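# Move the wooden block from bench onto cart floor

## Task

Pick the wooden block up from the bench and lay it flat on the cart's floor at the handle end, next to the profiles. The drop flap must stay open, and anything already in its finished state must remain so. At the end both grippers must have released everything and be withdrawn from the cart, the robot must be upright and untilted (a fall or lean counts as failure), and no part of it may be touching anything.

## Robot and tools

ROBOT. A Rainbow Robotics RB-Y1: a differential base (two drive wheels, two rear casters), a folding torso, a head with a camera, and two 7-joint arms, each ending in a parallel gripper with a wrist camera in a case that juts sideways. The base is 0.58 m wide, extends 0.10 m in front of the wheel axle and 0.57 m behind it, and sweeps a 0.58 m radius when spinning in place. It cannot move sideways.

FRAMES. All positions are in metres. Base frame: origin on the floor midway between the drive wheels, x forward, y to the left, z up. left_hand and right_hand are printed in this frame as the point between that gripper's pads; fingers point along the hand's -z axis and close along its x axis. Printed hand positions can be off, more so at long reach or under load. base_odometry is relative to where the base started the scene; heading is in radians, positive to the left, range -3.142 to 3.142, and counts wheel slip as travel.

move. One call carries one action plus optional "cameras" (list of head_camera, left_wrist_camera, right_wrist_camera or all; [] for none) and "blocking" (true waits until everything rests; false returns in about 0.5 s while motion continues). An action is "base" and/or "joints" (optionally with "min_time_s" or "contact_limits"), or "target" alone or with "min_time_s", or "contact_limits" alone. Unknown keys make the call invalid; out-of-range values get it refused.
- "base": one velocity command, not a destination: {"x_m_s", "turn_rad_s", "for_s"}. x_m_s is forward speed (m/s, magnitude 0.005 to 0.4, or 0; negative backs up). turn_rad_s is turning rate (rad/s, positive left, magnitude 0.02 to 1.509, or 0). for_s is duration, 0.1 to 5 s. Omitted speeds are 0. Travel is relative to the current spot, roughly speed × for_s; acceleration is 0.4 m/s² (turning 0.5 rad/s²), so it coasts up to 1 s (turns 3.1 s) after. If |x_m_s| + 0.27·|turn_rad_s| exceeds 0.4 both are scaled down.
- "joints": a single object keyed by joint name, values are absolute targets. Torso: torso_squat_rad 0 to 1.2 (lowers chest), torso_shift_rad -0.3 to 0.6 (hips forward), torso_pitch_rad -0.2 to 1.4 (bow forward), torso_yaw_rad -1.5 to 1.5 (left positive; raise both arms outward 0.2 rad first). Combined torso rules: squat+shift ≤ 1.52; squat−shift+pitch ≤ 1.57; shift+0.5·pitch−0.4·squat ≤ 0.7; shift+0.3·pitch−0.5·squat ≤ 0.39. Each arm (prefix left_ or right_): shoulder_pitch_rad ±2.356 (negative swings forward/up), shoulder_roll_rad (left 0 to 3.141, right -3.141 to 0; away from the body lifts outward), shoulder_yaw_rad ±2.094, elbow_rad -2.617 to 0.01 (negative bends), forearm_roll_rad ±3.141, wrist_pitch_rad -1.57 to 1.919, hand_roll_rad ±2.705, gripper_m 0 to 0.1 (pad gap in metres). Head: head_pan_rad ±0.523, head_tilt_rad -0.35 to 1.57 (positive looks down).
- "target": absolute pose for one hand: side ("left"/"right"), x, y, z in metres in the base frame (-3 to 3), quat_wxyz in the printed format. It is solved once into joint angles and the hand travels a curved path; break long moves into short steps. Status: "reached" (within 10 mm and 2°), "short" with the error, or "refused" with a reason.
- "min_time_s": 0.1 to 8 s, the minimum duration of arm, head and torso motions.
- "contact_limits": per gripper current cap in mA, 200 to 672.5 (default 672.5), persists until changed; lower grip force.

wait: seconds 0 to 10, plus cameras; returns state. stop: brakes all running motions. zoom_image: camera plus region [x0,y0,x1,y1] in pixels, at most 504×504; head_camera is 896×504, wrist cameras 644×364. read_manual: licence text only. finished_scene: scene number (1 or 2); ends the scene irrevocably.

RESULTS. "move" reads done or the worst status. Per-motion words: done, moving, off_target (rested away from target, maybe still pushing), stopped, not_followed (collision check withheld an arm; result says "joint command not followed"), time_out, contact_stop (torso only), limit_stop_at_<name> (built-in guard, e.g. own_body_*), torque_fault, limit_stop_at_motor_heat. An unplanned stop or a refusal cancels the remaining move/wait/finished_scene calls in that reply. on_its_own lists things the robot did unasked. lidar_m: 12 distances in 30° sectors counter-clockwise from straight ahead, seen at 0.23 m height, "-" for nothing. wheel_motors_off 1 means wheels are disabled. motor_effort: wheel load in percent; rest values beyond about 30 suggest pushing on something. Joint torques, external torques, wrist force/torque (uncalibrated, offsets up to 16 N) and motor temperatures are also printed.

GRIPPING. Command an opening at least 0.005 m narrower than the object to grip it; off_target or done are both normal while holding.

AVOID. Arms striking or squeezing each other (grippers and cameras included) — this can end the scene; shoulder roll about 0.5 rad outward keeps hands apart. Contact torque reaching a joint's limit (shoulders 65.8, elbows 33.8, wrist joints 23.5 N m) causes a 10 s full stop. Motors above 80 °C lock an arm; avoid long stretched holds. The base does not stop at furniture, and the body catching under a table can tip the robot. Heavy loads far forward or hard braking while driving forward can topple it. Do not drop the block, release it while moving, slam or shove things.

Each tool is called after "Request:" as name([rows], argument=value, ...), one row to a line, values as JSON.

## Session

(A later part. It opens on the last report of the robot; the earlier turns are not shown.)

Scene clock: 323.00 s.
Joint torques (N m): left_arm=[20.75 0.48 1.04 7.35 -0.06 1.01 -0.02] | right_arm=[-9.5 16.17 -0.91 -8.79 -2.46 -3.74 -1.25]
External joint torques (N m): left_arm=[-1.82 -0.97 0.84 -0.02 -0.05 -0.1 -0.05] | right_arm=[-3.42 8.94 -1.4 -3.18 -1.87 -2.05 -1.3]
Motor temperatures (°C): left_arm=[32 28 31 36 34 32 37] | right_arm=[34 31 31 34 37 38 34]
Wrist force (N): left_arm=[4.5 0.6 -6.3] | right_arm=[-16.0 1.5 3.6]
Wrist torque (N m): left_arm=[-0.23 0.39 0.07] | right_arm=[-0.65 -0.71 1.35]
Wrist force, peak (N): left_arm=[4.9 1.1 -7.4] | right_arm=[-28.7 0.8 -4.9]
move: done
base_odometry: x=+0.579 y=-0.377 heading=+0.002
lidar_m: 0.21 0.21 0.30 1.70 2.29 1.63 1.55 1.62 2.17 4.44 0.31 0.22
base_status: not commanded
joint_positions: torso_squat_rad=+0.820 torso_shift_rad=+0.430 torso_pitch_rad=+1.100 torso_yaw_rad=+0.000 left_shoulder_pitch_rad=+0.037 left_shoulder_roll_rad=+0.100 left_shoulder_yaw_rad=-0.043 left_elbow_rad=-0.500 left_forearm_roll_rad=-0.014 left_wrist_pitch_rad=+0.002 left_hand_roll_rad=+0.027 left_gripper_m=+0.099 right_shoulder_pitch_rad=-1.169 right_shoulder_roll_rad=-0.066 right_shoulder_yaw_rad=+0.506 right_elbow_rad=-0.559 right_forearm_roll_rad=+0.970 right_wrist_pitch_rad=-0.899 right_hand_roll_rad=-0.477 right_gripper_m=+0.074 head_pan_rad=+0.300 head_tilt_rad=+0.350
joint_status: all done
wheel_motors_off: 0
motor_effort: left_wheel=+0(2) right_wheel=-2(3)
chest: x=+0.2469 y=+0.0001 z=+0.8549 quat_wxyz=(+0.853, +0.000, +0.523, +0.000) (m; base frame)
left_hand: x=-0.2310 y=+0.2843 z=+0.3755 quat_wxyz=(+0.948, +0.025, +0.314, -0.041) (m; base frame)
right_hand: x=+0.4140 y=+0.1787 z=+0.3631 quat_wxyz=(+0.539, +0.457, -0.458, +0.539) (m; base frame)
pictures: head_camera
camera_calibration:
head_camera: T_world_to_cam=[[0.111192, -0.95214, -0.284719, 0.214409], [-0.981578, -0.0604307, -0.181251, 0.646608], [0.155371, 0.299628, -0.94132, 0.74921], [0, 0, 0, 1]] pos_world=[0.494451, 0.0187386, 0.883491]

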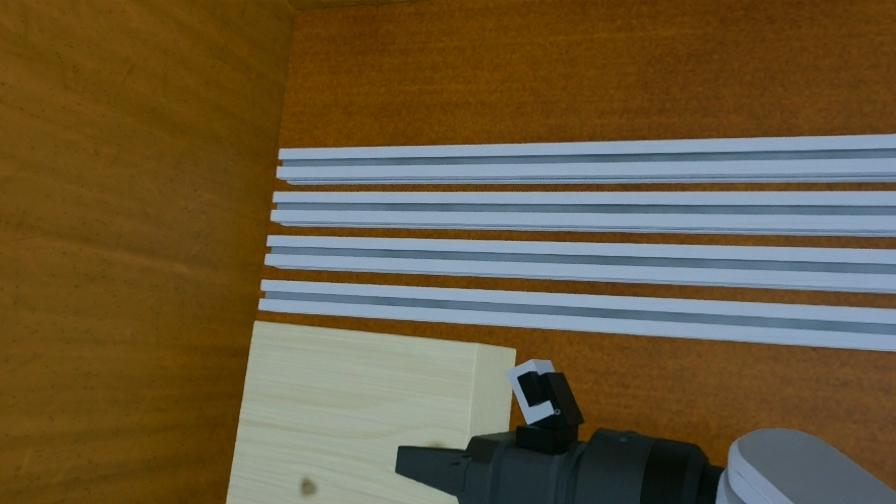

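Request:
move(joints={"right_gripper_m": 0.08}, cameras=["head_camera"])

Request:
move(joints={"right_gripper_m": 0.088}, cameras=["head_camera", "right_wrist_camera"])

Scene clock: 327.50 s.
Joint torques (N m): left_arm=[20.92 0.73 1.18 7.4 -0.02 0.91 0] | right_arm=[-9.12 14.36 -0.45 -9.24 -1.73 -3.83 -0.46]
External joint torques (N m): left_arm=[-1.65 -0.72 0.98 0.03 -0.01 -0.2 -0.03] | right_arm=[-3.04 7.12 -0.94 -3.63 -1.15 -2.14 -0.51]
Motor temperatures (°C): left_arm=[32 28 31 36 34 32 37] | right_arm=[34 31 31 34 36 38 34]
Wrist force (N): left_arm=[5.0 0.6 -6.6] | right_arm=[-16.7 0.5 0.2]
Wrist torque (N m): left_arm=[-0.23 0.43 0.07] | right_arm=[-0.17 -0.58 0.06]
Wrist force, peak (N): left_arm=[4.5 1.2 -7.9] | right_arm=[-18.0 1.4 -0.9]
move: done
base_odometry: x=+0.579 y=-0.377 heading=+0.002
lidar_m: 0.20 0.21 0.28 1.70 2.29 1.63 1.55 1.63 2.18 4.43 0.32 0.21
base_status: not commanded
joint_positions: torso_squat_rad=+0.820 torso_shift_rad=+0.430 torso_pitch_rad=+1.100 torso_yaw_rad=+0.000 left_shoulder_pitch_rad=+0.037 left_shoulder_roll_rad=+0.100 left_shoulder_yaw_rad=-0.043 left_elbow_rad=-0.500 left_forearm_roll_rad=-0.014 left_wrist_pitch_rad=+0.002 left_hand_roll_rad=+0.027 left_gripper_m=+0.099 right_shoulder_pitch_rad=-1.169 right_shoulder_roll_rad=-0.065 right_shoulder_yaw_rad=+0.506 right_elbow_rad=-0.559 right_forearm_roll_rad=+0.970 right_wrist_pitch_rad=-0.899 right_hand_roll_rad=-0.477 right_gripper_m=+0.080 head_pan_rad=+0.300 head_tilt_rad=+0.350
joint_status: all done
wheel_motors_off: 0
motor_effort: left_wheel=+0(1) right_wheel=-2(3)
chest: x=+0.2469 y=+0.0001 z=+0.8549 quat_wxyz=(+0.852, +0.000, +0.523, +0.000) (m; base frame)
left_hand: x=-0.2310 y=+0.2843 z=+0.3755 quat_wxyz=(+0.948, +0.025, +0.314, -0.041) (m; base frame)
right_hand: x=+0.4139 y=+0.1789 z=+0.3631 quat_wxyz=(+0.539, +0.458, -0.458, +0.539) (m; base frame)
pictures: head_camera
camera_calibration:
head_camera: T_world_to_cam=[[0.111154, -0.952145, -0.284718, 0.214389], [-0.981616, -0.0604586, -0.181039, 0.64652], [0.155161, 0.299607, -0.941361, 0.749241], [0, 0, 0, 1]] pos_world=[0.494551, 0.0187386, 0.883392]

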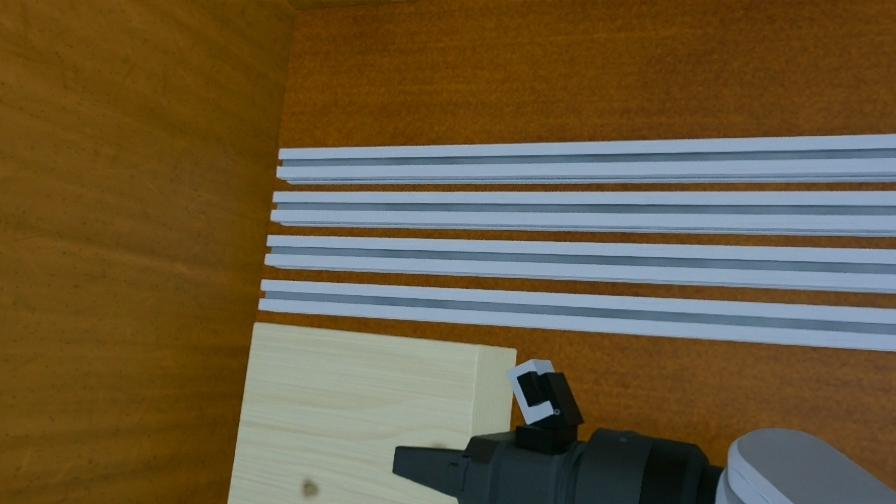

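Scene clock: 328.03 s.
Joint torques (N m): left_arm=[21 0.37 1.02 7.35 -0.06 0.87 0.01] | right_arm=[-9.05 14.26 -1.05 -9.08 -1.7 -3.86 -0.4]
External joint torques (N m): left_arm=[-1.57 -1.08 0.83 -0.02 -0.05 -0.24 -0.02] | right_arm=[-2.97 7.02 -1.55 -3.47 -1.11 -2.17 -0.45]
Motor temperatures (°C): left_arm=[32 28 31 36 34 32 37] | right_arm=[34 31 31 34 36 38 34]
Wrist force (N): left_arm=[4.7 0.9 -6.3] | right_arm=[-16.8 0.2 -0.7]
Wrist torque (N m): left_arm=[-0.24 0.44 0.05] | right_arm=[-0.21 -0.67 0.09]
Wrist force, peak (N): left_arm=[5.2 0.7 -7.3] | right_arm=[-17.6 0.1 -1.4]
move: done
base_odometry: x=+0.579 y=-0.377 heading=+0.002
lidar_m: 0.20 0.22 0.29 1.71 2.27 1.64 1.56 1.62 2.17 4.43 0.32 0.22
base_status: not commanded
joint_positions: torso_squat_rad=+0.820 torso_shift_rad=+0.430 torso_pitch_rad=+1.100 torso_yaw_rad=+0.000 left_shoulder_pitch_rad=+0.037 left_shoulder_roll_rad=+0.100 left_shoulder_yaw_rad=-0.043 left_elbow_rad=-0.500 left_forearm_roll_rad=-0.014 left_wrist_pitch_rad=+0.002 left_hand_roll_rad=+0.027 left_gripper_m=+0.099 right_shoulder_pitch_rad=-1.169 right_shoulder_roll_rad=-0.065 right_shoulder_yaw_rad=+0.506 right_elbow_rad=-0.559 right_forearm_roll_rad=+0.970 right_wrist_pitch_rad=-0.899 right_hand_roll_rad=-0.477 right_gripper_m=+0.088 head_pan_rad=+0.300 head_tilt_rad=+0.350
joint_status: all done
wheel_motors_off: 0
motor_effort: left_wheel=+1(1) right_wheel=-2(2)
chest: x=+0.2469 y=+0.0001 z=+0.8549 quat_wxyz=(+0.852, +0.000, +0.523, +0.000) (m; base frame)
left_hand: x=-0.2310 y=+0.2843 z=+0.3756 quat_wxyz=(+0.948, +0.025, +0.314, -0.041) (m; base frame)
right_hand: x=+0.4139 y=+0.1789 z=+0.3632 quat_wxyz=(+0.539, +0.458, -0.458, +0.539) (m; base frame)
pictures: head_camera, right_wrist_camera
camera_calibration:
head_camera: T_world_to_cam=[[0.111154, -0.952145, -0.284718, 0.214389], [-0.981616, -0.0604586, -0.181039, 0.64652], [0.155161, 0.299607, -0.941361, 0.749241], [0, 0, 0, 1]] pos_world=[0.494551, 0.0187386, 0.883392]
right_wrist_camera: T_world_to_cam=[[0.0287149, -0.135813, -0.990318, 0.370795], [-0.861656, -0.505552, 0.0443475, 0.458044], [-0.50668, 0.85204, -0.131541, 0.17726], [0, 0, 0, 1]] pos_world=[0.473843, 0.130892, 0.370209]

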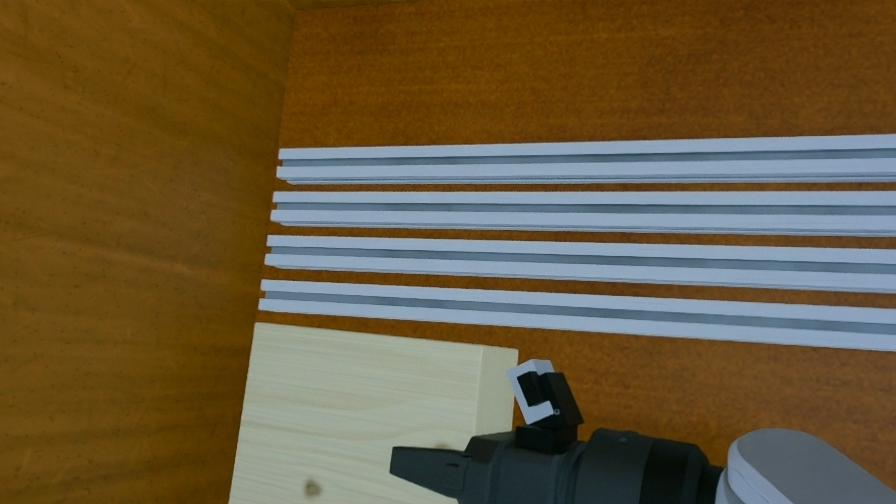

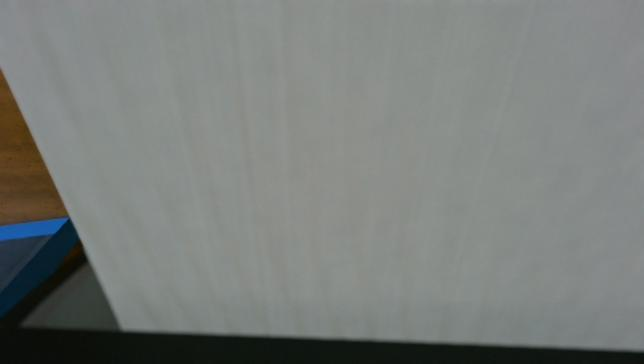

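Request:
move(joints={"right_gripper_m": 0.1}, cameras=[])

Request:
move(target={"side": "right", "x": 0.414, "y": 0.176, "z": 0.367, "quat_wxyz": [0.572, 0.4156, -0.4156, 0.572]}, min_time_s=2, cameras=["head_camera", "right_wrist_camera"])

Scene clock: 330.20 s.
Joint torques (N m): left_arm=[20.87 0.42 1.28 7.37 -0.11 1 0.07] | right_arm=[-8.66 13.96 -0.48 -8.91 -1.57 -3.78 -0.38]
External joint torques (N m): left_arm=[-1.7 -1.04 1.08 0 -0.1 -0.11 0.04] | right_arm=[-2.58 6.72 -0.97 -3.3 -0.98 -2.09 -0.43]
Motor temperatures (°C): left_arm=[32 28 31 36 34 32 37] | right_arm=[34 31 31 34 36 38 34]
Wrist force (N): left_arm=[5.0 1.1 -7.0] | right_arm=[-16.9 -0.1 -2.5]
Wrist torque (N m): left_arm=[-0.31 0.45 0.08] | right_arm=[-0.19 -0.70 0.06]
Wrist force, peak (N): left_arm=[5.2 0.3 -7.3] | right_arm=[-17.6 0.0 -2.6]
move: done
base_odometry: x=+0.579 y=-0.377 heading=+0.002
lidar_m: 0.20 0.21 0.29 1.69 2.29 1.63 1.56 1.62 2.16 4.43 0.31 0.22
base_status: not commanded
joint_positions: torso_squat_rad=+0.820 torso_shift_rad=+0.430 torso_pitch_rad=+1.100 torso_yaw_rad=+0.000 left_shoulder_pitch_rad=+0.037 left_shoulder_roll_rad=+0.100 left_shoulder_yaw_rad=-0.043 left_elbow_rad=-0.500 left_forearm_roll_rad=-0.014 left_wrist_pitch_rad=+0.002 left_hand_roll_rad=+0.027 left_gripper_m=+0.099 right_shoulder_pitch_rad=-1.169 right_shoulder_roll_rad=-0.065 right_shoulder_yaw_rad=+0.506 right_elbow_rad=-0.559 right_forearm_roll_rad=+0.970 right_wrist_pitch_rad=-0.899 right_hand_roll_rad=-0.477 right_gripper_m=+0.099 head_pan_rad=+0.300 head_tilt_rad=+0.350
joint_status: all done
wheel_motors_off: 0
motor_effort: left_wheel=+1(2) right_wheel=-2(3)
chest: x=+0.2469 y=+0.0001 z=+0.8549 quat_wxyz=(+0.852, +0.000, +0.523, +0.000) (m; base frame)
left_hand: x=-0.2310 y=+0.2843 z=+0.3756 quat_wxyz=(+0.948, +0.025, +0.314, -0.040) (m; base frame)
right_hand: x=+0.4139 y=+0.1790 z=+0.3633 quat_wxyz=(+0.539, +0.458, -0.458, +0.539) (m; base frame)
pictures: none
No camera images: "cameras" was empty.

Scene clock: 332.53 s.
Joint torques (N m): left_arm=[20.82 0.53 1.13 7.49 0.06 0.91 -0.03] | right_arm=[5.15 13.66 2.23 -11.31 -1.18 -1.87 -0.14]
External joint torques (N m): left_arm=[-1.75 -0.92 0.93 0.12 0.07 -0.2 -0.06] | right_arm=[10.25 7.51 1.92 -3.71 -0.49 -0.69 -0.19]
Motor temperatures (°C): left_arm=[32 28 31 36 34 32 37] | right_arm=[34 31 31 34 36 38 34]
Wrist force (N): left_arm=[4.7 1.1 -6.5] | right_arm=[-11.2 2.6 1.4]
Wrist torque (N m): left_arm=[-0.27 0.37 0.03] | right_arm=[-0.24 -0.29 -0.10]
Wrist force, peak (N): left_arm=[5.2 1.4 -7.5] | right_arm=[-18.3 2.9 1.2]
move: done
base_odometry: x=+0.579 y=-0.377 heading=+0.002
lidar_m: 0.17 0.18 0.25 1.71 2.29 1.63 1.56 1.64 2.18 4.41 0.30 0.19
base_status: not commanded
joint_positions: torso_squat_rad=+0.820 torso_shift_rad=+0.430 torso_pitch_rad=+1.100 torso_yaw_rad=+0.000 left_shoulder_pitch_rad=+0.037 left_shoulder_roll_rad=+0.100 left_shoulder_yaw_rad=-0.043 left_elbow_rad=-0.500 left_forearm_roll_rad=-0.014 left_wrist_pitch_rad=+0.002 left_hand_roll_rad=+0.027 left_gripper_m=+0.099 right_shoulder_pitch_rad=-1.054 right_shoulder_roll_rad=-0.216 right_shoulder_yaw_rad=+0.703 right_elbow_rad=-1.007 right_forearm_roll_rad=+1.163 right_wrist_pitch_rad=-0.575 right_hand_roll_rad=-0.870 right_gripper_m=+0.099 head_pan_rad=+0.300 head_tilt_rad=+0.350
joint_status: all done
wheel_motors_off: 0
motor_effort: left_wheel=-5(5) right_wheel=-22(25)
chest: x=+0.2469 y=+0.0002 z=+0.8550 quat_wxyz=(+0.853, +0.000, +0.523, +0.000) (m; base frame)
left_hand: x=-0.2310 y=+0.2842 z=+0.3754 quat_wxyz=(+0.948, +0.025, +0.314, -0.040) (m; base frame)
right_hand: x=+0.4156 y=+0.1754 z=+0.3668 quat_wxyz=(+0.571, +0.415, -0.417, +0.572) (m; base frame)
right_hand_status: reached (checked arc, planned for 2.0 s): 2 mm and 0.2 deg off.
pictures: head_camera, right_wrist_camera
camera_calibration:
head_camera: T_world_to_cam=[[0.111557, -0.952119, -0.284646, 0.214382], [-0.981521, -0.060754, -0.181455, 0.646797], [0.155474, 0.299629, -0.941303, 0.749178], [0, 0, 0, 1]] pos_world=[0.494451, 0.0189377, 0.883591]
right_wrist_camera: T_world_to_cam=[[0.0323928, -0.28302, -0.958567, 0.386532], [-0.862075, -0.493211, 0.11649, 0.429218], [-0.505744, 0.822583, -0.259961, 0.233442], [0, 0, 0, 1]] pos_world=[0.475559, 0.129065, 0.381203]

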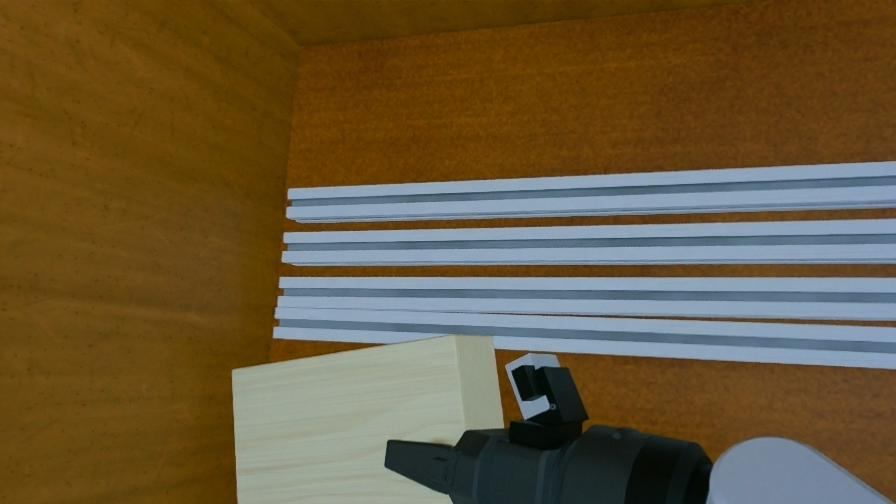

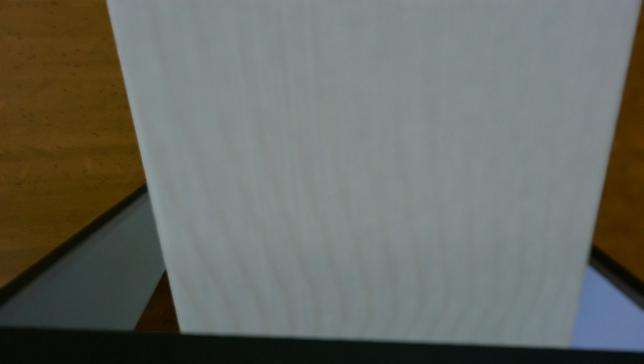

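Request:
move(target={"side": "right", "x": 0.414, "y": 0.168, "z": 0.362, "quat_wxyz": [0.5377, 0.4592, -0.4592, 0.5377]}, min_time_s=2, cameras=["head_camera", "right_wrist_camera"])

Scene clock: 338.37 s.
Joint torques (N m): left_arm=[20.72 0.44 0.95 7.38 -0.02 0.91 0.07] | right_arm=[-9.06 14.88 -1.07 -8.59 -1.85 -3.91 0.09]
External joint torques (N m): left_arm=[-1.86 -1.02 0.75 0 -0.01 -0.2 0.04] | right_arm=[-3.34 8.26 -1.53 -2.96 -1.23 -2.23 0.04]
Motor temperatures (°C): left_arm=[32 28 31 36 34 32 37] | right_arm=[34 31 31 33 36 37 34]
Wrist force (N): left_arm=[4.2 1.1 -6.8] | right_arm=[-17.1 0.7 1.4]
Wrist torque (N m): left_arm=[-0.25 0.34 0.03] | right_arm=[-0.19 -0.42 0.07]
Wrist force, peak (N): left_arm=[5.7 1.4 -7.3] | right_arm=[-17.9 0.4 -7.3]
move: done
base_odometry: x=+0.579 y=-0.377 heading=+0.002
lidar_m: 0.17 0.19 0.26 1.71 2.29 1.63 1.56 1.61 2.18 4.42 0.30 0.20
base_status: not commanded
joint_positions: torso_squat_rad=+0.820 torso_shift_rad=+0.430 torso_pitch_rad=+1.100 torso_yaw_rad=+0.000 left_shoulder_pitch_rad=+0.037 left_shoulder_roll_rad=+0.100 left_shoulder_yaw_rad=-0.043 left_elbow_rad=-0.500 left_forearm_roll_rad=-0.014 left_wrist_pitch_rad=+0.002 left_hand_roll_rad=+0.027 left_gripper_m=+0.099 right_shoulder_pitch_rad=-1.144 right_shoulder_roll_rad=-0.096 right_shoulder_yaw_rad=+0.509 right_elbow_rad=-0.598 right_forearm_roll_rad=+0.973 right_wrist_pitch_rad=-0.909 right_hand_roll_rad=-0.491 right_gripper_m=+0.099 head_pan_rad=+0.300 head_tilt_rad=+0.350
joint_status: all done
wheel_motors_off: 0
motor_effort: left_wheel=+0(5) right_wheel=-2(19)
chest: x=+0.2469 y=+0.0001 z=+0.8549 quat_wxyz=(+0.852, +0.000, +0.523, +0.000) (m; base frame)
left_hand: x=-0.2311 y=+0.2843 z=+0.3756 quat_wxyz=(+0.948, +0.025, +0.314, -0.040) (m; base frame)
right_hand: x=+0.4135 y=+0.1667 z=+0.3610 quat_wxyz=(+0.539, +0.458, -0.458, +0.538) (m; base frame)
right_hand_status: reached (checked arc, planned for 2.0 s): 2 mm and 0.3 deg off.
pictures: head_camera, right_wrist_camera
camera_calibration:
head_camera: T_world_to_cam=[[0.11129, -0.952103, -0.284805, 0.214436], [-0.981583, -0.0605367, -0.181189, 0.646558], [0.15527, 0.299725, -0.941306, 0.749246], [0, 0, 0, 1]] pos_world=[0.494451, 0.0187381, 0.883491]
right_wrist_camera: T_world_to_cam=[[0.0278976, -0.135585, -0.990373, 0.367351], [-0.861639, -0.505529, 0.044937, 0.451399], [-0.506755, 0.85209, -0.130928, 0.186964], [0, 0, 0, 1]] pos_world=[0.47344, 0.118692, 0.368009]

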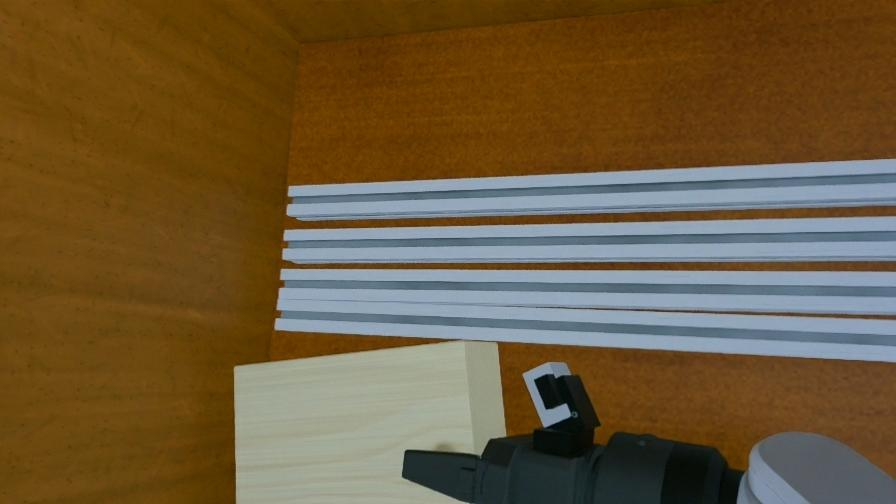

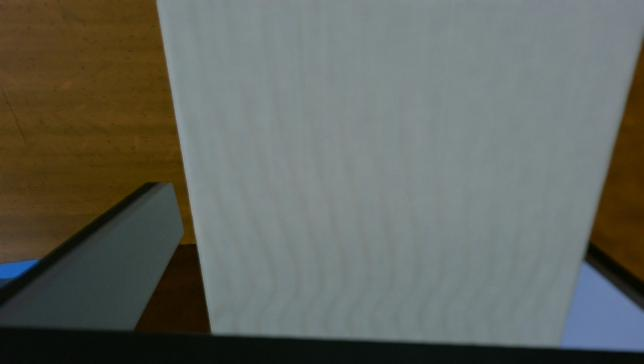

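Request:
move(base={"turn_rad_s": -0.08, "for_s": 0.9}, cameras=["head_camera", "right_wrist_camera"])

Scene clock: 343.27 s.
Joint torques (N m): left_arm=[20.85 0.36 0.75 7.33 -0.03 0.91 0.03] | right_arm=[-8.73 10.94 -0.81 -8.84 -1.74 -3.65 0.06]
External joint torques (N m): left_arm=[-1.73 -1.1 0.55 -0.04 -0.02 -0.2 0] | right_arm=[-3 4.3 -1.27 -3.21 -1.13 -1.97 0.01]
Motor temperatures (°C): left_arm=[32 28 31 36 34 32 37] | right_arm=[34 31 31 33 36 37 34]
Wrist force (N): left_arm=[4.7 0.7 -7.1] | right_arm=[-16.6 2.1 -1.9]
Wrist torque (N m): left_arm=[-0.21 0.37 0.09] | right_arm=[-0.28 -0.28 -0.04]
Wrist force, peak (N): left_arm=[5.1 0.7 -7.3] | right_arm=[-17.4 3.3 -6.3]
move: done
base_odometry: x=+0.579 y=-0.377 heading=-0.069
lidar_m: 0.18 0.19 0.23 1.69 2.48 1.69 1.56 1.61 2.05 4.47 0.31 0.20
base_status: done (sent for 0.9 of 0.9 s)
joint_positions: torso_squat_rad=+0.820 torso_shift_rad=+0.430 torso_pitch_rad=+1.100 torso_yaw_rad=+0.000 left_shoulder_pitch_rad=+0.037 left_shoulder_roll_rad=+0.100 left_shoulder_yaw_rad=-0.043 left_elbow_rad=-0.500 left_forearm_roll_rad=-0.014 left_wrist_pitch_rad=+0.002 left_hand_roll_rad=+0.027 left_gripper_m=+0.099 right_shoulder_pitch_rad=-1.144 right_shoulder_roll_rad=-0.095 right_shoulder_yaw_rad=+0.509 right_elbow_rad=-0.598 right_forearm_roll_rad=+0.973 right_wrist_pitch_rad=-0.909 right_hand_roll_rad=-0.491 right_gripper_m=+0.099 head_pan_rad=+0.300 head_tilt_rad=+0.350
joint_status: not commanded
wheel_motors_off: 0
motor_effort: left_wheel=+12(21) right_wheel=-18(27)
chest: x=+0.2469 y=+0.0001 z=+0.8549 quat_wxyz=(+0.852, +0.000, +0.523, +0.000) (m; base frame)
left_hand: x=-0.2311 y=+0.2843 z=+0.3756 quat_wxyz=(+0.948, +0.025, +0.314, -0.040) (m; base frame)
right_hand: x=+0.4134 y=+0.1672 z=+0.3613 quat_wxyz=(+0.539, +0.458, -0.458, +0.538) (m; base frame)
pictures: head_camera, right_wrist_camera
camera_calibration:
head_camera: T_world_to_cam=[[0.111307, -0.952071, -0.284905, 0.214487], [-0.981598, -0.0605641, -0.181103, 0.646472], [0.155168, 0.29982, -0.941292, 0.749189], [0, 0, 0, 1]] pos_world=[0.494451, 0.0187378, 0.883391]
right_wrist_camera: T_world_to_cam=[[0.02753, -0.134532, -0.990527, 0.367729], [-0.86159, -0.50563, 0.0447275, 0.451623], [-0.506858, 0.852197, -0.129831, 0.186141], [0, 0, 0, 1]] pos_world=[0.473338, 0.119197, 0.368212]

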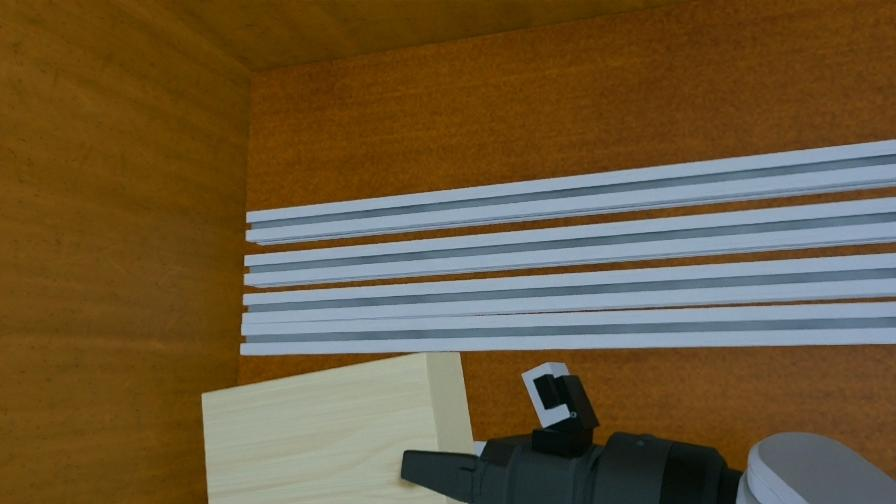

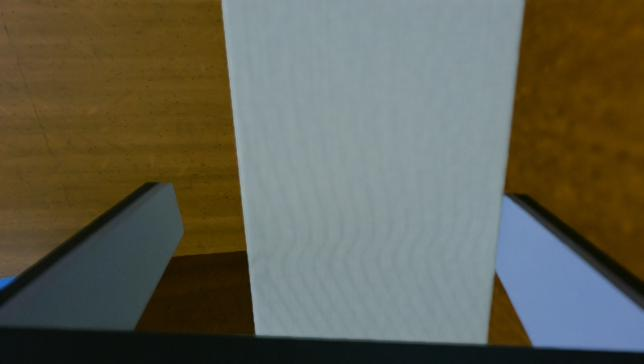

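Request:
move(base={"turn_rad_s": -0.05, "for_s": 1.2}, cameras=["head_camera", "right_wrist_camera"])

Scene clock: 345.97 s.
Joint torques (N m): left_arm=[20.86 0.66 1.15 7.25 -0.07 0.96 -0.11] | right_arm=[4.12 8.99 0.02 -6.11 -0.99 -1.91 -0.05]
External joint torques (N m): left_arm=[-1.71 -0.79 0.95 -0.12 -0.06 -0.15 -0.14] | right_arm=[9.94 2.34 -0.43 -0.45 -0.38 -0.24 -0.1]
Motor temperatures (°C): left_arm=[32 28 31 36 34 32 37] | right_arm=[34 30 31 33 36 37 34]
Wrist force (N): left_arm=[4.3 0.5 -6.5] | right_arm=[-6.6 1.2 -0.2]
Wrist torque (N m): left_arm=[-0.16 0.37 0.06] | right_arm=[-0.21 -0.35 -0.10]
Wrist force, peak (N): left_arm=[5.0 0.7 -7.7] | right_arm=[-17.2 3.6 -5.6]
move: done
base_odometry: x=+0.579 y=-0.377 heading=-0.127
lidar_m: 0.17 0.17 0.22 0.42 2.68 1.72 1.56 1.60 1.94 3.87 0.35 0.20
base_status: done (sent for 1.2 of 1.2 s)
joint_positions: torso_squat_rad=+0.820 torso_shift_rad=+0.430 torso_pitch_rad=+1.100 torso_yaw_rad=+0.000 left_shoulder_pitch_rad=+0.037 left_shoulder_roll_rad=+0.100 left_shoulder_yaw_rad=-0.043 left_elbow_rad=-0.500 left_forearm_roll_rad=-0.014 left_wrist_pitch_rad=+0.002 left_hand_roll_rad=+0.027 left_gripper_m=+0.099 right_shoulder_pitch_rad=-1.147 right_shoulder_roll_rad=-0.094 right_shoulder_yaw_rad=+0.508 right_elbow_rad=-0.599 right_forearm_roll_rad=+0.973 right_wrist_pitch_rad=-0.910 right_hand_roll_rad=-0.491 right_gripper_m=+0.099 head_pan_rad=+0.300 head_tilt_rad=+0.350
joint_status: not commanded
wheel_motors_off: 0
motor_effort: left_wheel=+7(31) right_wheel=-33(44)
chest: x=+0.2468 y=+0.0001 z=+0.8550 quat_wxyz=(+0.853, +0.000, +0.523, +0.000) (m; base frame)
left_hand: x=-0.2310 y=+0.2843 z=+0.3755 quat_wxyz=(+0.948, +0.025, +0.314, -0.040) (m; base frame)
right_hand: x=+0.4150 y=+0.1683 z=+0.3627 quat_wxyz=(+0.538, +0.458, -0.459, +0.539) (m; base frame)
pictures: head_camera, right_wrist_camera
camera_calibration:
head_camera: T_world_to_cam=[[0.111487, -0.952073, -0.28483, 0.214483], [-0.981515, -0.0606265, -0.18153, 0.646851], [0.155562, 0.299804, -0.941232, 0.749098], [0, 0, 0, 1]] pos_world=[0.494451, 0.0188377, 0.88359]
right_wrist_camera: T_world_to_cam=[[0.0312125, -0.132064, -0.99075, 0.367369], [-0.861537, -0.506091, 0.0403186, 0.455167], [-0.506734, 0.852309, -0.129574, 0.186042], [0, 0, 0, 1]] pos_world=[0.474951, 0.120307, 0.369725]

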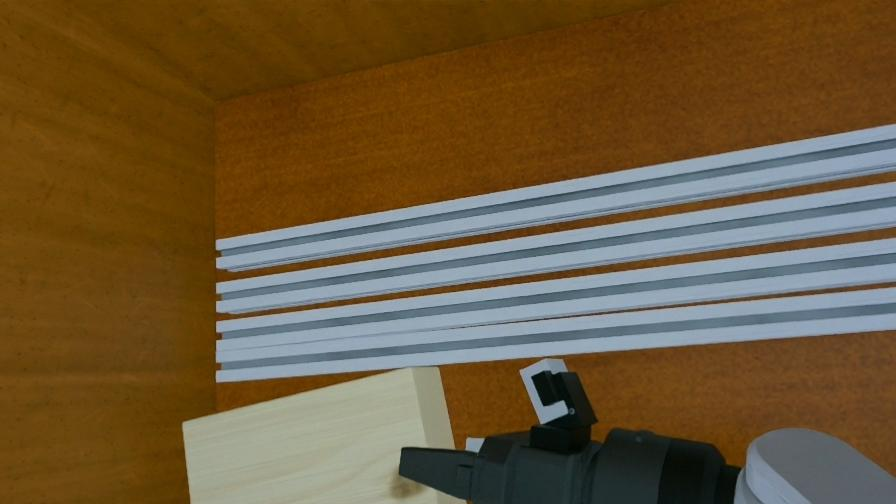

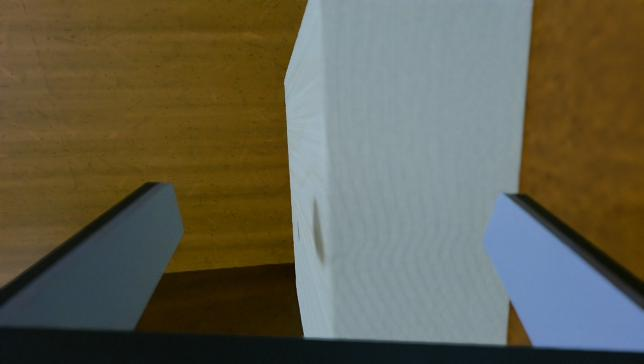

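Request:
move(base={"turn_rad_s": 0.05, "for_s": 0.7}, cameras=[])

Request:
move(joints={"torso_squat_rad": 0.55, "torso_shift_rad": 0.33}, min_time_s=3, cameras=["head_camera", "right_wrist_camera"])

Scene clock: 348.63 s.
Joint torques (N m): left_arm=[20.77 0.6 1.03 7.29 -0.07 0.91 -0.03] | right_arm=[-3.8 10.7 0.26 -5.8 -0.58 -1.87 0.03]
External joint torques (N m): left_arm=[-1.8 -0.86 0.83 -0.08 -0.06 -0.2 -0.07] | right_arm=[1.97 4.06 -0.2 -0.15 0.03 -0.19 -0.02]
Motor temperatures (°C): left_arm=[32 28 31 36 34 32 37] | right_arm=[34 30 31 33 36 37 34]
Wrist force (N): left_arm=[3.7 1.1 -6.8] | right_arm=[-4.0 -2.1 6.5]
Wrist torque (N m): left_arm=[-0.28 0.30 0.07] | right_arm=[-0.22 -0.07 0.03]
Wrist force, peak (N): left_arm=[5.2 0.3 -7.3] | right_arm=[-3.8 -2.2 14.0]
move: done
base_odometry: x=+0.579 y=-0.377 heading=-0.093
lidar_m: 0.17 0.18 0.24 1.71 2.58 1.69 1.56 1.60 2.01 4.22 0.34 0.20
base_status: done (sent for 0.7 of 0.7 s)
joint_positions: torso_squat_rad=+0.820 torso_shift_rad=+0.430 torso_pitch_rad=+1.100 torso_yaw_rad=+0.000 left_shoulder_pitch_rad=+0.037 left_shoulder_roll_rad=+0.100 left_shoulder_yaw_rad=-0.043 left_elbow_rad=-0.500 left_forearm_roll_rad=-0.014 left_wrist_pitch_rad=+0.002 left_hand_roll_rad=+0.027 left_gripper_m=+0.099 right_shoulder_pitch_rad=-1.145 right_shoulder_roll_rad=-0.095 right_shoulder_yaw_rad=+0.508 right_elbow_rad=-0.599 right_forearm_roll_rad=+0.973 right_wrist_pitch_rad=-0.910 right_hand_roll_rad=-0.491 right_gripper_m=+0.099 head_pan_rad=+0.300 head_tilt_rad=+0.350
joint_status: not commanded
wheel_motors_off: 0
motor_effort: left_wheel=-2(12) right_wheel=+7(19)
chest: x=+0.2468 y=+0.0001 z=+0.8550 quat_wxyz=(+0.853, +0.000, +0.523, +0.000) (m; base frame)
left_hand: x=-0.2310 y=+0.2844 z=+0.3756 quat_wxyz=(+0.948, +0.025, +0.314, -0.040) (m; base frame)
right_hand: x=+0.4142 y=+0.1676 z=+0.3621 quat_wxyz=(+0.539, +0.458, -0.459, +0.538) (m; base frame)
pictures: none
No camera images: "cameras" was empty.

Scene clock: 351.93 s.
Joint torques (N m): left_arm=[20.75 0.19 0.98 7.29 -0.03 0.87 0.07] | right_arm=[-4.46 9.72 0.44 -6.32 -0.66 -1.9 -0.06]
External joint torques (N m): left_arm=[-1.83 -1.27 0.78 -0.08 -0.02 -0.24 0.04] | right_arm=[1.3 3.07 -0.02 -0.68 -0.05 -0.22 -0.11]
Motor temperatures (°C): left_arm=[32 28 31 36 34 32 37] | right_arm=[34 30 31 33 36 37 34]
Wrist force (N): left_arm=[4.3 0.7 -7.4] | right_arm=[-7.1 1.5 -0.3]
Wrist torque (N m): left_arm=[-0.22 0.34 0.05] | right_arm=[-0.24 -0.41 -0.10]
Wrist force, peak (N): left_arm=[5.0 0.6 -7.5] | right_arm=[-10.5 -0.3 3.2]
move: done
base_odometry: x=+0.579 y=-0.377 heading=-0.093
lidar_m: 0.18 0.18 0.24 1.70 2.56 1.69 1.56 1.60 2.01 4.19 0.33 0.20
base_status: not commanded
joint_positions: torso_squat_rad=+0.550 torso_shift_rad=+0.330 torso_pitch_rad=+1.100 torso_yaw_rad=+0.000 left_shoulder_pitch_rad=+0.037 left_shoulder_roll_rad=+0.100 left_shoulder_yaw_rad=-0.043 left_elbow_rad=-0.500 left_forearm_roll_rad=-0.014 left_wrist_pitch_rad=+0.002 left_hand_roll_rad=+0.027 left_gripper_m=+0.099 right_shoulder_pitch_rad=-1.145 right_shoulder_roll_rad=-0.095 right_shoulder_yaw_rad=+0.508 right_elbow_rad=-0.599 right_forearm_roll_rad=+0.973 right_wrist_pitch_rad=-0.910 right_hand_roll_rad=-0.491 right_gripper_m=+0.099 head_pan_rad=+0.300 head_tilt_rad=+0.350
joint_status: all done
wheel_motors_off: 0
motor_effort: left_wheel=+0(2) right_wheel=+6(9)
chest: x=+0.2412 y=+0.0001 z=+0.9854 quat_wxyz=(+0.852, +0.000, +0.523, +0.000) (m; base frame)
left_hand: x=-0.2368 y=+0.2844 z=+0.5061 quat_wxyz=(+0.948, +0.025, +0.314, -0.040) (m; base frame)
right_hand: x=+0.4083 y=+0.1677 z=+0.4925 quat_wxyz=(+0.539, +0.458, -0.459, +0.538) (m; base frame)
pictures: head_camera, right_wrist_camera
camera_calibration:
head_camera: T_world_to_cam=[[0.11121, -0.952081, -0.28491, 0.252354], [-0.981593, -0.0604435, -0.181167, 0.66457], [0.155264, 0.299814, -0.941278, 0.87285], [0, 0, 0, 1]] pos_world=[0.488751, 0.0187382, 1.01389]
right_wrist_camera: T_world_to_cam=[[0.0286488, -0.13295, -0.990709, 0.497266], [-0.86178, -0.505464, 0.0429112, 0.442547], [-0.506473, 0.852544, -0.129055, 0.199639], [0, 0, 0, 1]] pos_world=[0.468243, 0.119603, 0.49942]

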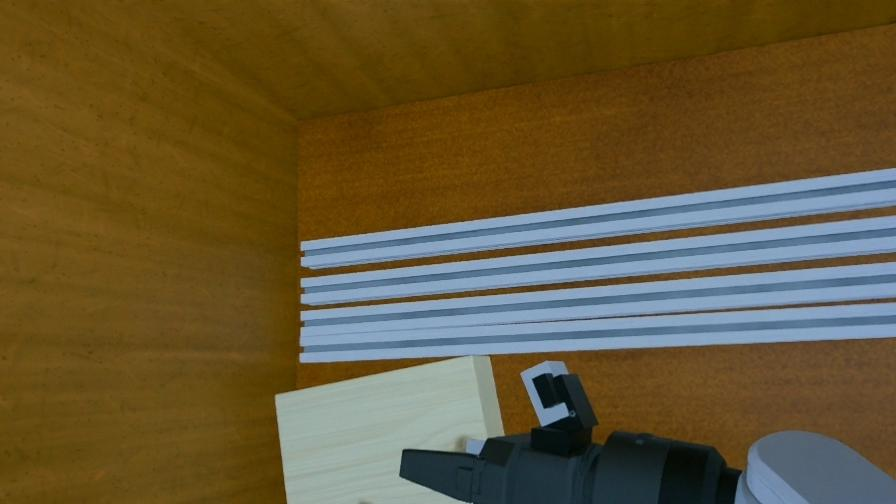

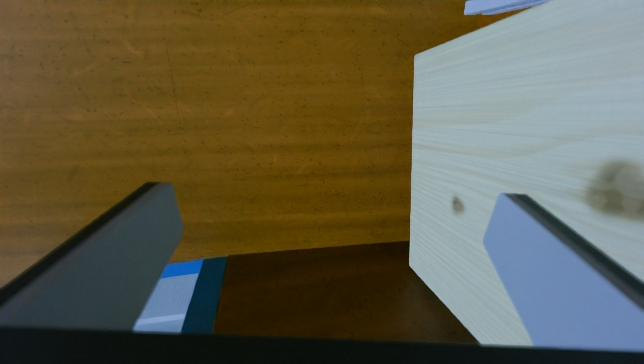

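Request:
move(target={"side": "right", "x": 0.43, "y": 0.12, "z": 0.63, "quat_wxyz": [0.5377, 0.4592, -0.4592, 0.5377]}, min_time_s=2, cameras=[])

Request:
move(target={"side": "right", "x": 0.45, "y": 0.0, "z": 0.78, "quat_wxyz": [0.5, 0.5, -0.5, 0.5]}, min_time_s=2.5, cameras=["head_camera"])

Scene clock: 355.77 s.
Joint torques (N m): left_arm=[20.95 0.46 0.89 7.23 -0.05 0.73 -0.05] | right_arm=[-2.81 0.72 -0.58 -10.48 -1.14 -0.42 0.05]
External joint torques (N m): left_arm=[-1.63 -1 0.69 -0.14 -0.04 -0.38 -0.08] | right_arm=[0.78 -0.31 0.52 -1.17 -0.18 0.04 0]
Motor temperatures (°C): left_arm=[32 28 31 36 34 32 37] | right_arm=[34 30 31 33 36 37 34]
Wrist force (N): left_arm=[4.4 1.7 -6.6] | right_arm=[-6.7 1.5 -0.1]
Wrist torque (N m): left_arm=[-0.35 0.38 0.08] | right_arm=[-0.24 -0.35 -0.11]
Wrist force, peak (N): left_arm=[5.1 0.7 -7.4] | right_arm=[-7.7 1.3 -0.2]
move: done
base_odometry: x=+0.579 y=-0.377 heading=-0.093
lidar_m: 0.18 0.18 0.24 1.70 2.56 1.69 1.56 1.59 2.01 4.19 0.32 0.21
base_status: not commanded
joint_positions: torso_squat_rad=+0.550 torso_shift_rad=+0.330 torso_pitch_rad=+1.100 torso_yaw_rad=+0.000 left_shoulder_pitch_rad=+0.037 left_shoulder_roll_rad=+0.100 left_shoulder_yaw_rad=-0.043 left_elbow_rad=-0.500 left_forearm_roll_rad=-0.014 left_wrist_pitch_rad=+0.002 left_hand_roll_rad=+0.027 left_gripper_m=+0.099 right_shoulder_pitch_rad=-0.886 right_shoulder_roll_rad=-0.558 right_shoulder_yaw_rad=+0.690 right_elbow_rad=-1.732 right_forearm_roll_rad=+1.317 right_wrist_pitch_rad=-0.562 right_hand_roll_rad=-1.325 right_gripper_m=+0.099 head_pan_rad=+0.300 head_tilt_rad=+0.350
joint_status: all done
wheel_motors_off: 0
motor_effort: left_wheel=-2(2) right_wheel=+8(8)
chest: x=+0.2412 y=+0.0001 z=+0.9854 quat_wxyz=(+0.853, +0.000, +0.523, +0.000) (m; base frame)
left_hand: x=-0.2368 y=+0.2844 z=+0.5061 quat_wxyz=(+0.948, +0.025, +0.314, -0.040) (m; base frame)
right_hand: x=+0.4304 y=+0.1198 z=+0.6302 quat_wxyz=(+0.536, +0.460, -0.463, +0.536) (m; base frame)
right_hand_status: reached (checked arc, planned for 2.0 s): 1 mm and 0.5 deg off.
pictures: none
No camera images: "cameras" was empty.

Scene clock: 358.60 s.
Joint torques (N m): left_arm=[21.09 0.54 1.16 7.25 -0.08 0.95 0.07] | right_arm=[-0.06 -6.74 -5.38 -9.93 -1.68 -0.43 -0.24]
External joint torques (N m): left_arm=[-1.48 -0.92 0.96 -0.12 -0.07 -0.16 0.04] | right_arm=[1.38 -1.36 -1.77 -1.21 -0.52 -0.14 -0.29]
Motor temperatures (°C): left_arm=[32 28 31 36 34 32 37] | right_arm=[34 30 31 32 36 37 34]
Wrist force (N): left_arm=[4.5 1.3 -6.7] | right_arm=[-6.6 1.4 0.5]
Wrist torque (N m): left_arm=[-0.31 0.38 0.06] | right_arm=[-0.25 -0.34 -0.12]
Wrist force, peak (N): left_arm=[4.9 1.4 -7.4] | right_arm=[-7.4 1.5 1.1]
move: done
base_odometry: x=+0.579 y=-0.377 heading=-0.093
lidar_m: 0.18 0.19 0.22 1.70 2.56 1.69 1.57 1.59 2.00 4.20 0.33 0.21
base_status: not commanded
joint_positions: torso_squat_rad=+0.550 torso_shift_rad=+0.330 torso_pitch_rad=+1.100 torso_yaw_rad=+0.000 left_shoulder_pitch_rad=+0.037 left_shoulder_roll_rad=+0.100 left_shoulder_yaw_rad=-0.043 left_elbow_rad=-0.500 left_forearm_roll_rad=-0.014 left_wrist_pitch_rad=+0.002 left_hand_roll_rad=+0.027 left_gripper_m=+0.099 right_shoulder_pitch_rad=-0.605 right_shoulder_roll_rad=-0.955 right_shoulder_yaw_rad=+0.308 right_elbow_rad=-2.284 right_forearm_roll_rad=+0.999 right_wrist_pitch_rad=-0.673 right_hand_roll_rad=-1.422 right_gripper_m=+0.099 head_pan_rad=+0.300 head_tilt_rad=+0.350
joint_status: all done
wheel_motors_off: 0
motor_effort: left_wheel=+0(1) right_wheel=+8(9)
chest: x=+0.2412 y=+0.0001 z=+0.9854 quat_wxyz=(+0.853, +0.000, +0.523, +0.000) (m; base frame)
left_hand: x=-0.2368 y=+0.2844 z=+0.5061 quat_wxyz=(+0.948, +0.025, +0.314, -0.040) (m; base frame)
right_hand: x=+0.4500 y=+0.0003 z=+0.7800 quat_wxyz=(+0.500, +0.500, -0.500, +0.500) (m; base frame)
right_hand_status: reached (checked arc, planned for 2.5 s): 0 mm and 0.0 deg off.
pictures: head_camera
camera_calibration:
head_camera: T_world_to_cam=[[0.111251, -0.952078, -0.284903, 0.252355], [-0.981588, -0.060483, -0.181179, 0.6646], [0.155265, 0.299814, -0.941278, 0.872944], [0, 0, 0, 1]] pos_world=[0.488751, 0.0187381, 1.01399]

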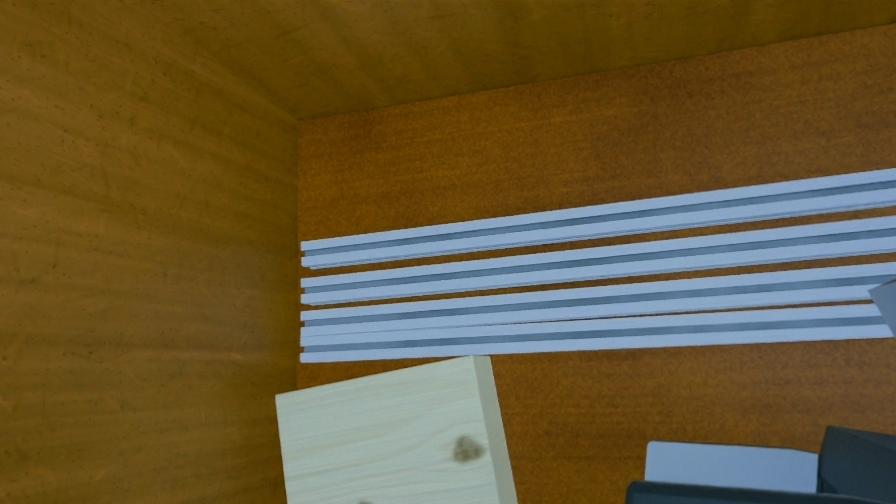

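Request:
move(joints={"head_tilt_rad": 0.6, "head_pan_rad": 0.45}, cameras=["head_camera"])

Scene clock: 360.37 s.
Joint torques (N m): left_arm=[21.02 0.63 1.18 7.18 -0.1 0.96 0.03] | right_arm=[0.21 -6.46 -5.17 -9.86 -1.57 -0.39 -0.22]
External joint torques (N m): left_arm=[-1.55 -0.83 0.98 -0.19 -0.09 -0.15 0] | right_arm=[1.65 -1.08 -1.56 -1.14 -0.41 -0.11 -0.27]
Motor temperatures (°C): left_arm=[32 28 31 36 34 32 37] | right_arm=[34 30 31 32 36 37 34]
Wrist force (N): left_arm=[4.9 1.7 -7.1] | right_arm=[-6.8 1.6 0.7]
Wrist torque (N m): left_arm=[-0.37 0.42 0.07] | right_arm=[-0.25 -0.35 -0.09]
Wrist force, peak (N): left_arm=[5.3 1.4 -7.5] | right_arm=[-7.3 1.5 0.9]
move: done
base_odometry: x=+0.579 y=-0.377 heading=-0.093
lidar_m: 0.18 0.18 0.23 1.70 2.56 1.68 1.56 1.60 2.00 4.20 0.33 0.19
base_status: not commanded
joint_positions: torso_squat_rad=+0.550 torso_shift_rad=+0.330 torso_pitch_rad=+1.100 torso_yaw_rad=+0.000 left_shoulder_pitch_rad=+0.037 left_shoulder_roll_rad=+0.100 left_shoulder_yaw_rad=-0.043 left_elbow_rad=-0.500 left_forearm_roll_rad=-0.014 left_wrist_pitch_rad=+0.002 left_hand_roll_rad=+0.027 left_gripper_m=+0.099 right_shoulder_pitch_rad=-0.605 right_shoulder_roll_rad=-0.955 right_shoulder_yaw_rad=+0.308 right_elbow_rad=-2.284 right_forearm_roll_rad=+0.999 right_wrist_pitch_rad=-0.673 right_hand_roll_rad=-1.422 right_gripper_m=+0.099 head_pan_rad=+0.450 head_tilt_rad=+0.600
joint_status: all done
wheel_motors_off: 0
motor_effort: left_wheel=+0(1) right_wheel=+8(8)
chest: x=+0.2412 y=+0.0001 z=+0.9854 quat_wxyz=(+0.853, +0.000, +0.523, +0.000) (m; base frame)
left_hand: x=-0.2368 y=+0.2844 z=+0.5061 quat_wxyz=(+0.948, +0.025, +0.314, -0.040) (m; base frame)
right_hand: x=+0.4500 y=+0.0003 z=+0.7800 quat_wxyz=(+0.500, +0.500, -0.500, +0.500) (m; base frame)
pictures: head_camera
camera_calibration:
head_camera: T_world_to_cam=[[0.169791, -0.899255, -0.403127, 0.352074], [-0.978866, -0.20121, 0.0365562, 0.433406], [-0.113986, 0.3884, -0.914414, 0.960208], [0, 0, 0, 1]] pos_world=[0.473918, 0.0308654, 1.00411]

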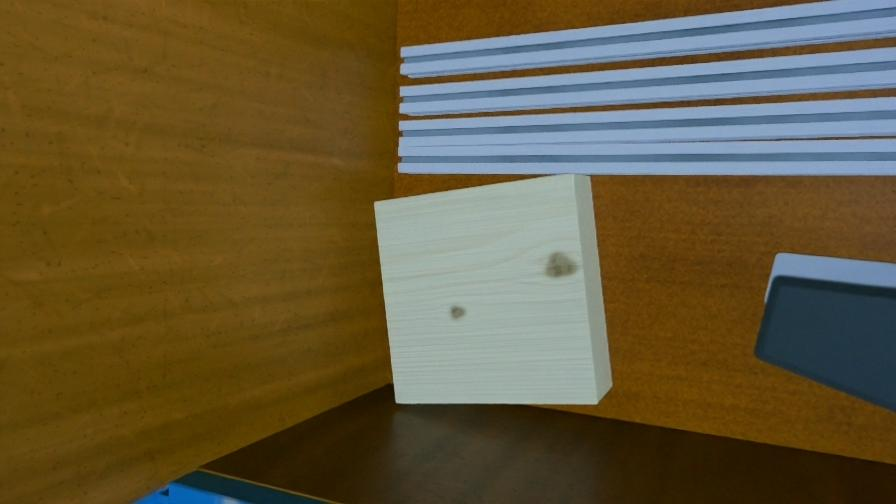

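Request:
move(base={"x_m_s": -0.2, "for_s": 3.2}, cameras=["head_camera"])

Request:
move(joints={"torso_pitch_rad": 0.3, "torso_shift_rad": 0.0, "torso_squat_rad": 0.3, "head_pan_rad": 0.3, "head_tilt_rad": 0.6}, min_time_s=3, cameras=["head_camera"])

Scene clock: 366.00 s.
Joint torques (N m): left_arm=[20.65 0.33 0.88 7.33 -0.03 0.87 0.1] | right_arm=[-1.08 -6.36 -5.16 -9.65 -1.48 -0.3 -0.31]
External joint torques (N m): left_arm=[-1.92 -1.13 0.68 -0.04 -0.02 -0.24 0.07] | right_arm=[0.36 -0.99 -1.55 -0.93 -0.32 -0.02 -0.36]
Motor temperatures (°C): left_arm=[32 28 31 36 34 32 37] | right_arm=[34 30 31 32 36 37 34]
Wrist force (N): left_arm=[4.6 1.3 -7.3] | right_arm=[-7.1 1.7 0.9]
Wrist torque (N m): left_arm=[-0.31 0.34 0.09] | right_arm=[-0.26 -0.42 -0.14]
Wrist force, peak (N): left_arm=[5.3 1.0 -7.8] | right_arm=[-7.6 1.2 0.8]
move: done
base_odometry: x=-0.058 y=-0.317 heading=-0.093
lidar_m: 0.82 0.83 1.33 4.41 1.51 1.00 0.93 0.95 1.19 2.51 2.68 0.91
base_status: done (sent for 3.2 of 3.2 s)
joint_positions: torso_squat_rad=+0.550 torso_shift_rad=+0.330 torso_pitch_rad=+1.100 torso_yaw_rad=+0.000 left_shoulder_pitch_rad=+0.037 left_shoulder_roll_rad=+0.100 left_shoulder_yaw_rad=-0.043 left_elbow_rad=-0.500 left_forearm_roll_rad=-0.014 left_wrist_pitch_rad=+0.002 left_hand_roll_rad=+0.027 left_gripper_m=+0.099 right_shoulder_pitch_rad=-0.605 right_shoulder_roll_rad=-0.955 right_shoulder_yaw_rad=+0.308 right_elbow_rad=-2.284 right_forearm_roll_rad=+0.999 right_wrist_pitch_rad=-0.673 right_hand_roll_rad=-1.422 right_gripper_m=+0.099 head_pan_rad=+0.450 head_tilt_rad=+0.600
joint_status: not commanded
wheel_motors_off: 0
motor_effort: left_wheel=-7(30) right_wheel=+4(26)
chest: x=+0.2411 y=+0.0001 z=+0.9854 quat_wxyz=(+0.853, +0.000, +0.523, +0.000) (m; base frame)
left_hand: x=-0.2368 y=+0.2844 z=+0.5061 quat_wxyz=(+0.948, +0.025, +0.314, -0.040) (m; base frame)
right_hand: x=+0.4499 y=+0.0003 z=+0.7801 quat_wxyz=(+0.500, +0.500, -0.500, +0.500) (m; base frame)
pictures: head_camera
camera_calibration:
head_camera: T_world_to_cam=[[0.169791, -0.899262, -0.403112, 0.352076], [-0.978877, -0.201171, 0.0364674, 0.433401], [-0.113888, 0.388405, -0.914424, 0.96016], [0, 0, 0, 1]] pos_world=[0.473818, 0.0308655, 1.00411]

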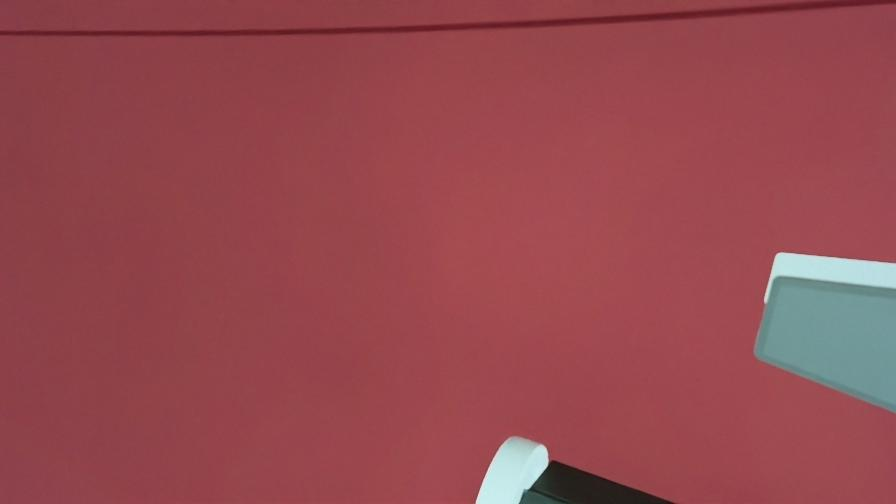

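Scene clock: 369.53 s.
Joint torques (N m): left_arm=[3.26 1.59 1.12 -0.67 0.05 -0.64 -0.04] | right_arm=[-10.98 -8.21 -7.74 -4.58 -1.34 1.15 -0.23]
External joint torques (N m): left_arm=[-0.7 -1.08 0.6 -0.13 0.04 -0.23 -0.03] | right_arm=[-0.01 -0.57 -0.01 -0.38 -0.29 -0.02 -0.26]
Motor temperatures (°C): left_arm=[32 28 31 36 34 32 37] | right_arm=[34 30 31 32 36 37 34]
Wrist force (N): left_arm=[0.2 0.1 -7.6] | right_arm=[-4.7 5.7 0.8]
Wrist torque (N m): left_arm=[-0.18 0.19 0.09] | right_arm=[-0.44 -0.25 -0.11]
Wrist force, peak (N): left_arm=[2.2 1.6 -8.8] | right_arm=[-5.1 6.6 0.7]
move: done
base_odometry: x=-0.058 y=-0.317 heading=-0.094
lidar_m: 0.81 0.81 1.33 4.43 1.53 1.00 0.93 0.95 1.20 2.50 2.68 0.90
base_status: not commanded
joint_positions: torso_squat_rad=+0.300 torso_shift_rad=+0.000 torso_pitch_rad=+0.300 torso_yaw_rad=+0.000 left_shoulder_pitch_rad=+0.037 left_shoulder_roll_rad=+0.100 left_shoulder_yaw_rad=-0.043 left_elbow_rad=-0.500 left_forearm_roll_rad=-0.014 left_wrist_pitch_rad=+0.002 left_hand_roll_rad=+0.027 left_gripper_m=+0.099 right_shoulder_pitch_rad=-0.605 right_shoulder_roll_rad=-0.955 right_shoulder_yaw_rad=+0.308 right_elbow_rad=-2.284 right_forearm_roll_rad=+0.999 right_wrist_pitch_rad=-0.673 right_hand_roll_rad=-1.422 right_gripper_m=+0.099 head_pan_rad=+0.300 head_tilt_rad=+0.600
joint_status: all done
wheel_motors_off: 0
motor_effort: left_wheel=-8(9) right_wheel=+8(14)
chest: x=-0.1366 y=+0.0001 z=+1.2448 quat_wxyz=(+0.989, +0.000, +0.149, +0.000) (m; base frame)
left_hand: x=-0.1256 y=+0.2844 z=+0.5681 quat_wxyz=(+0.996, +0.039, -0.080, -0.027) (m; base frame)
right_hand: x=+0.1562 y=+0.0003 z=+1.2516 quat_wxyz=(+0.266, +0.266, -0.655, +0.655) (m; base frame)
pictures: head_camera
camera_calibration:
head_camera: T_world_to_cam=[[0.27452, -0.954333, -0.117848, 0.183115], [-0.731723, -0.127808, -0.669512, 0.96741], [0.623876, 0.270026, -0.733393, 1.02873], [0, 0, 0, 1]] pos_world=[0.0158073, 0.0206122, 1.42374]

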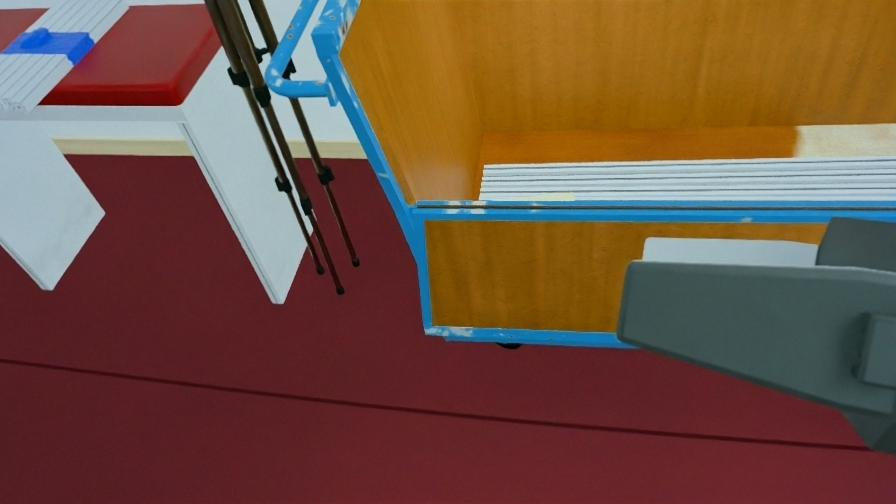

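Block placed, robot clear, flap still open.

Request:
finished_scene(scene=2)

The scene is finished: the task was done.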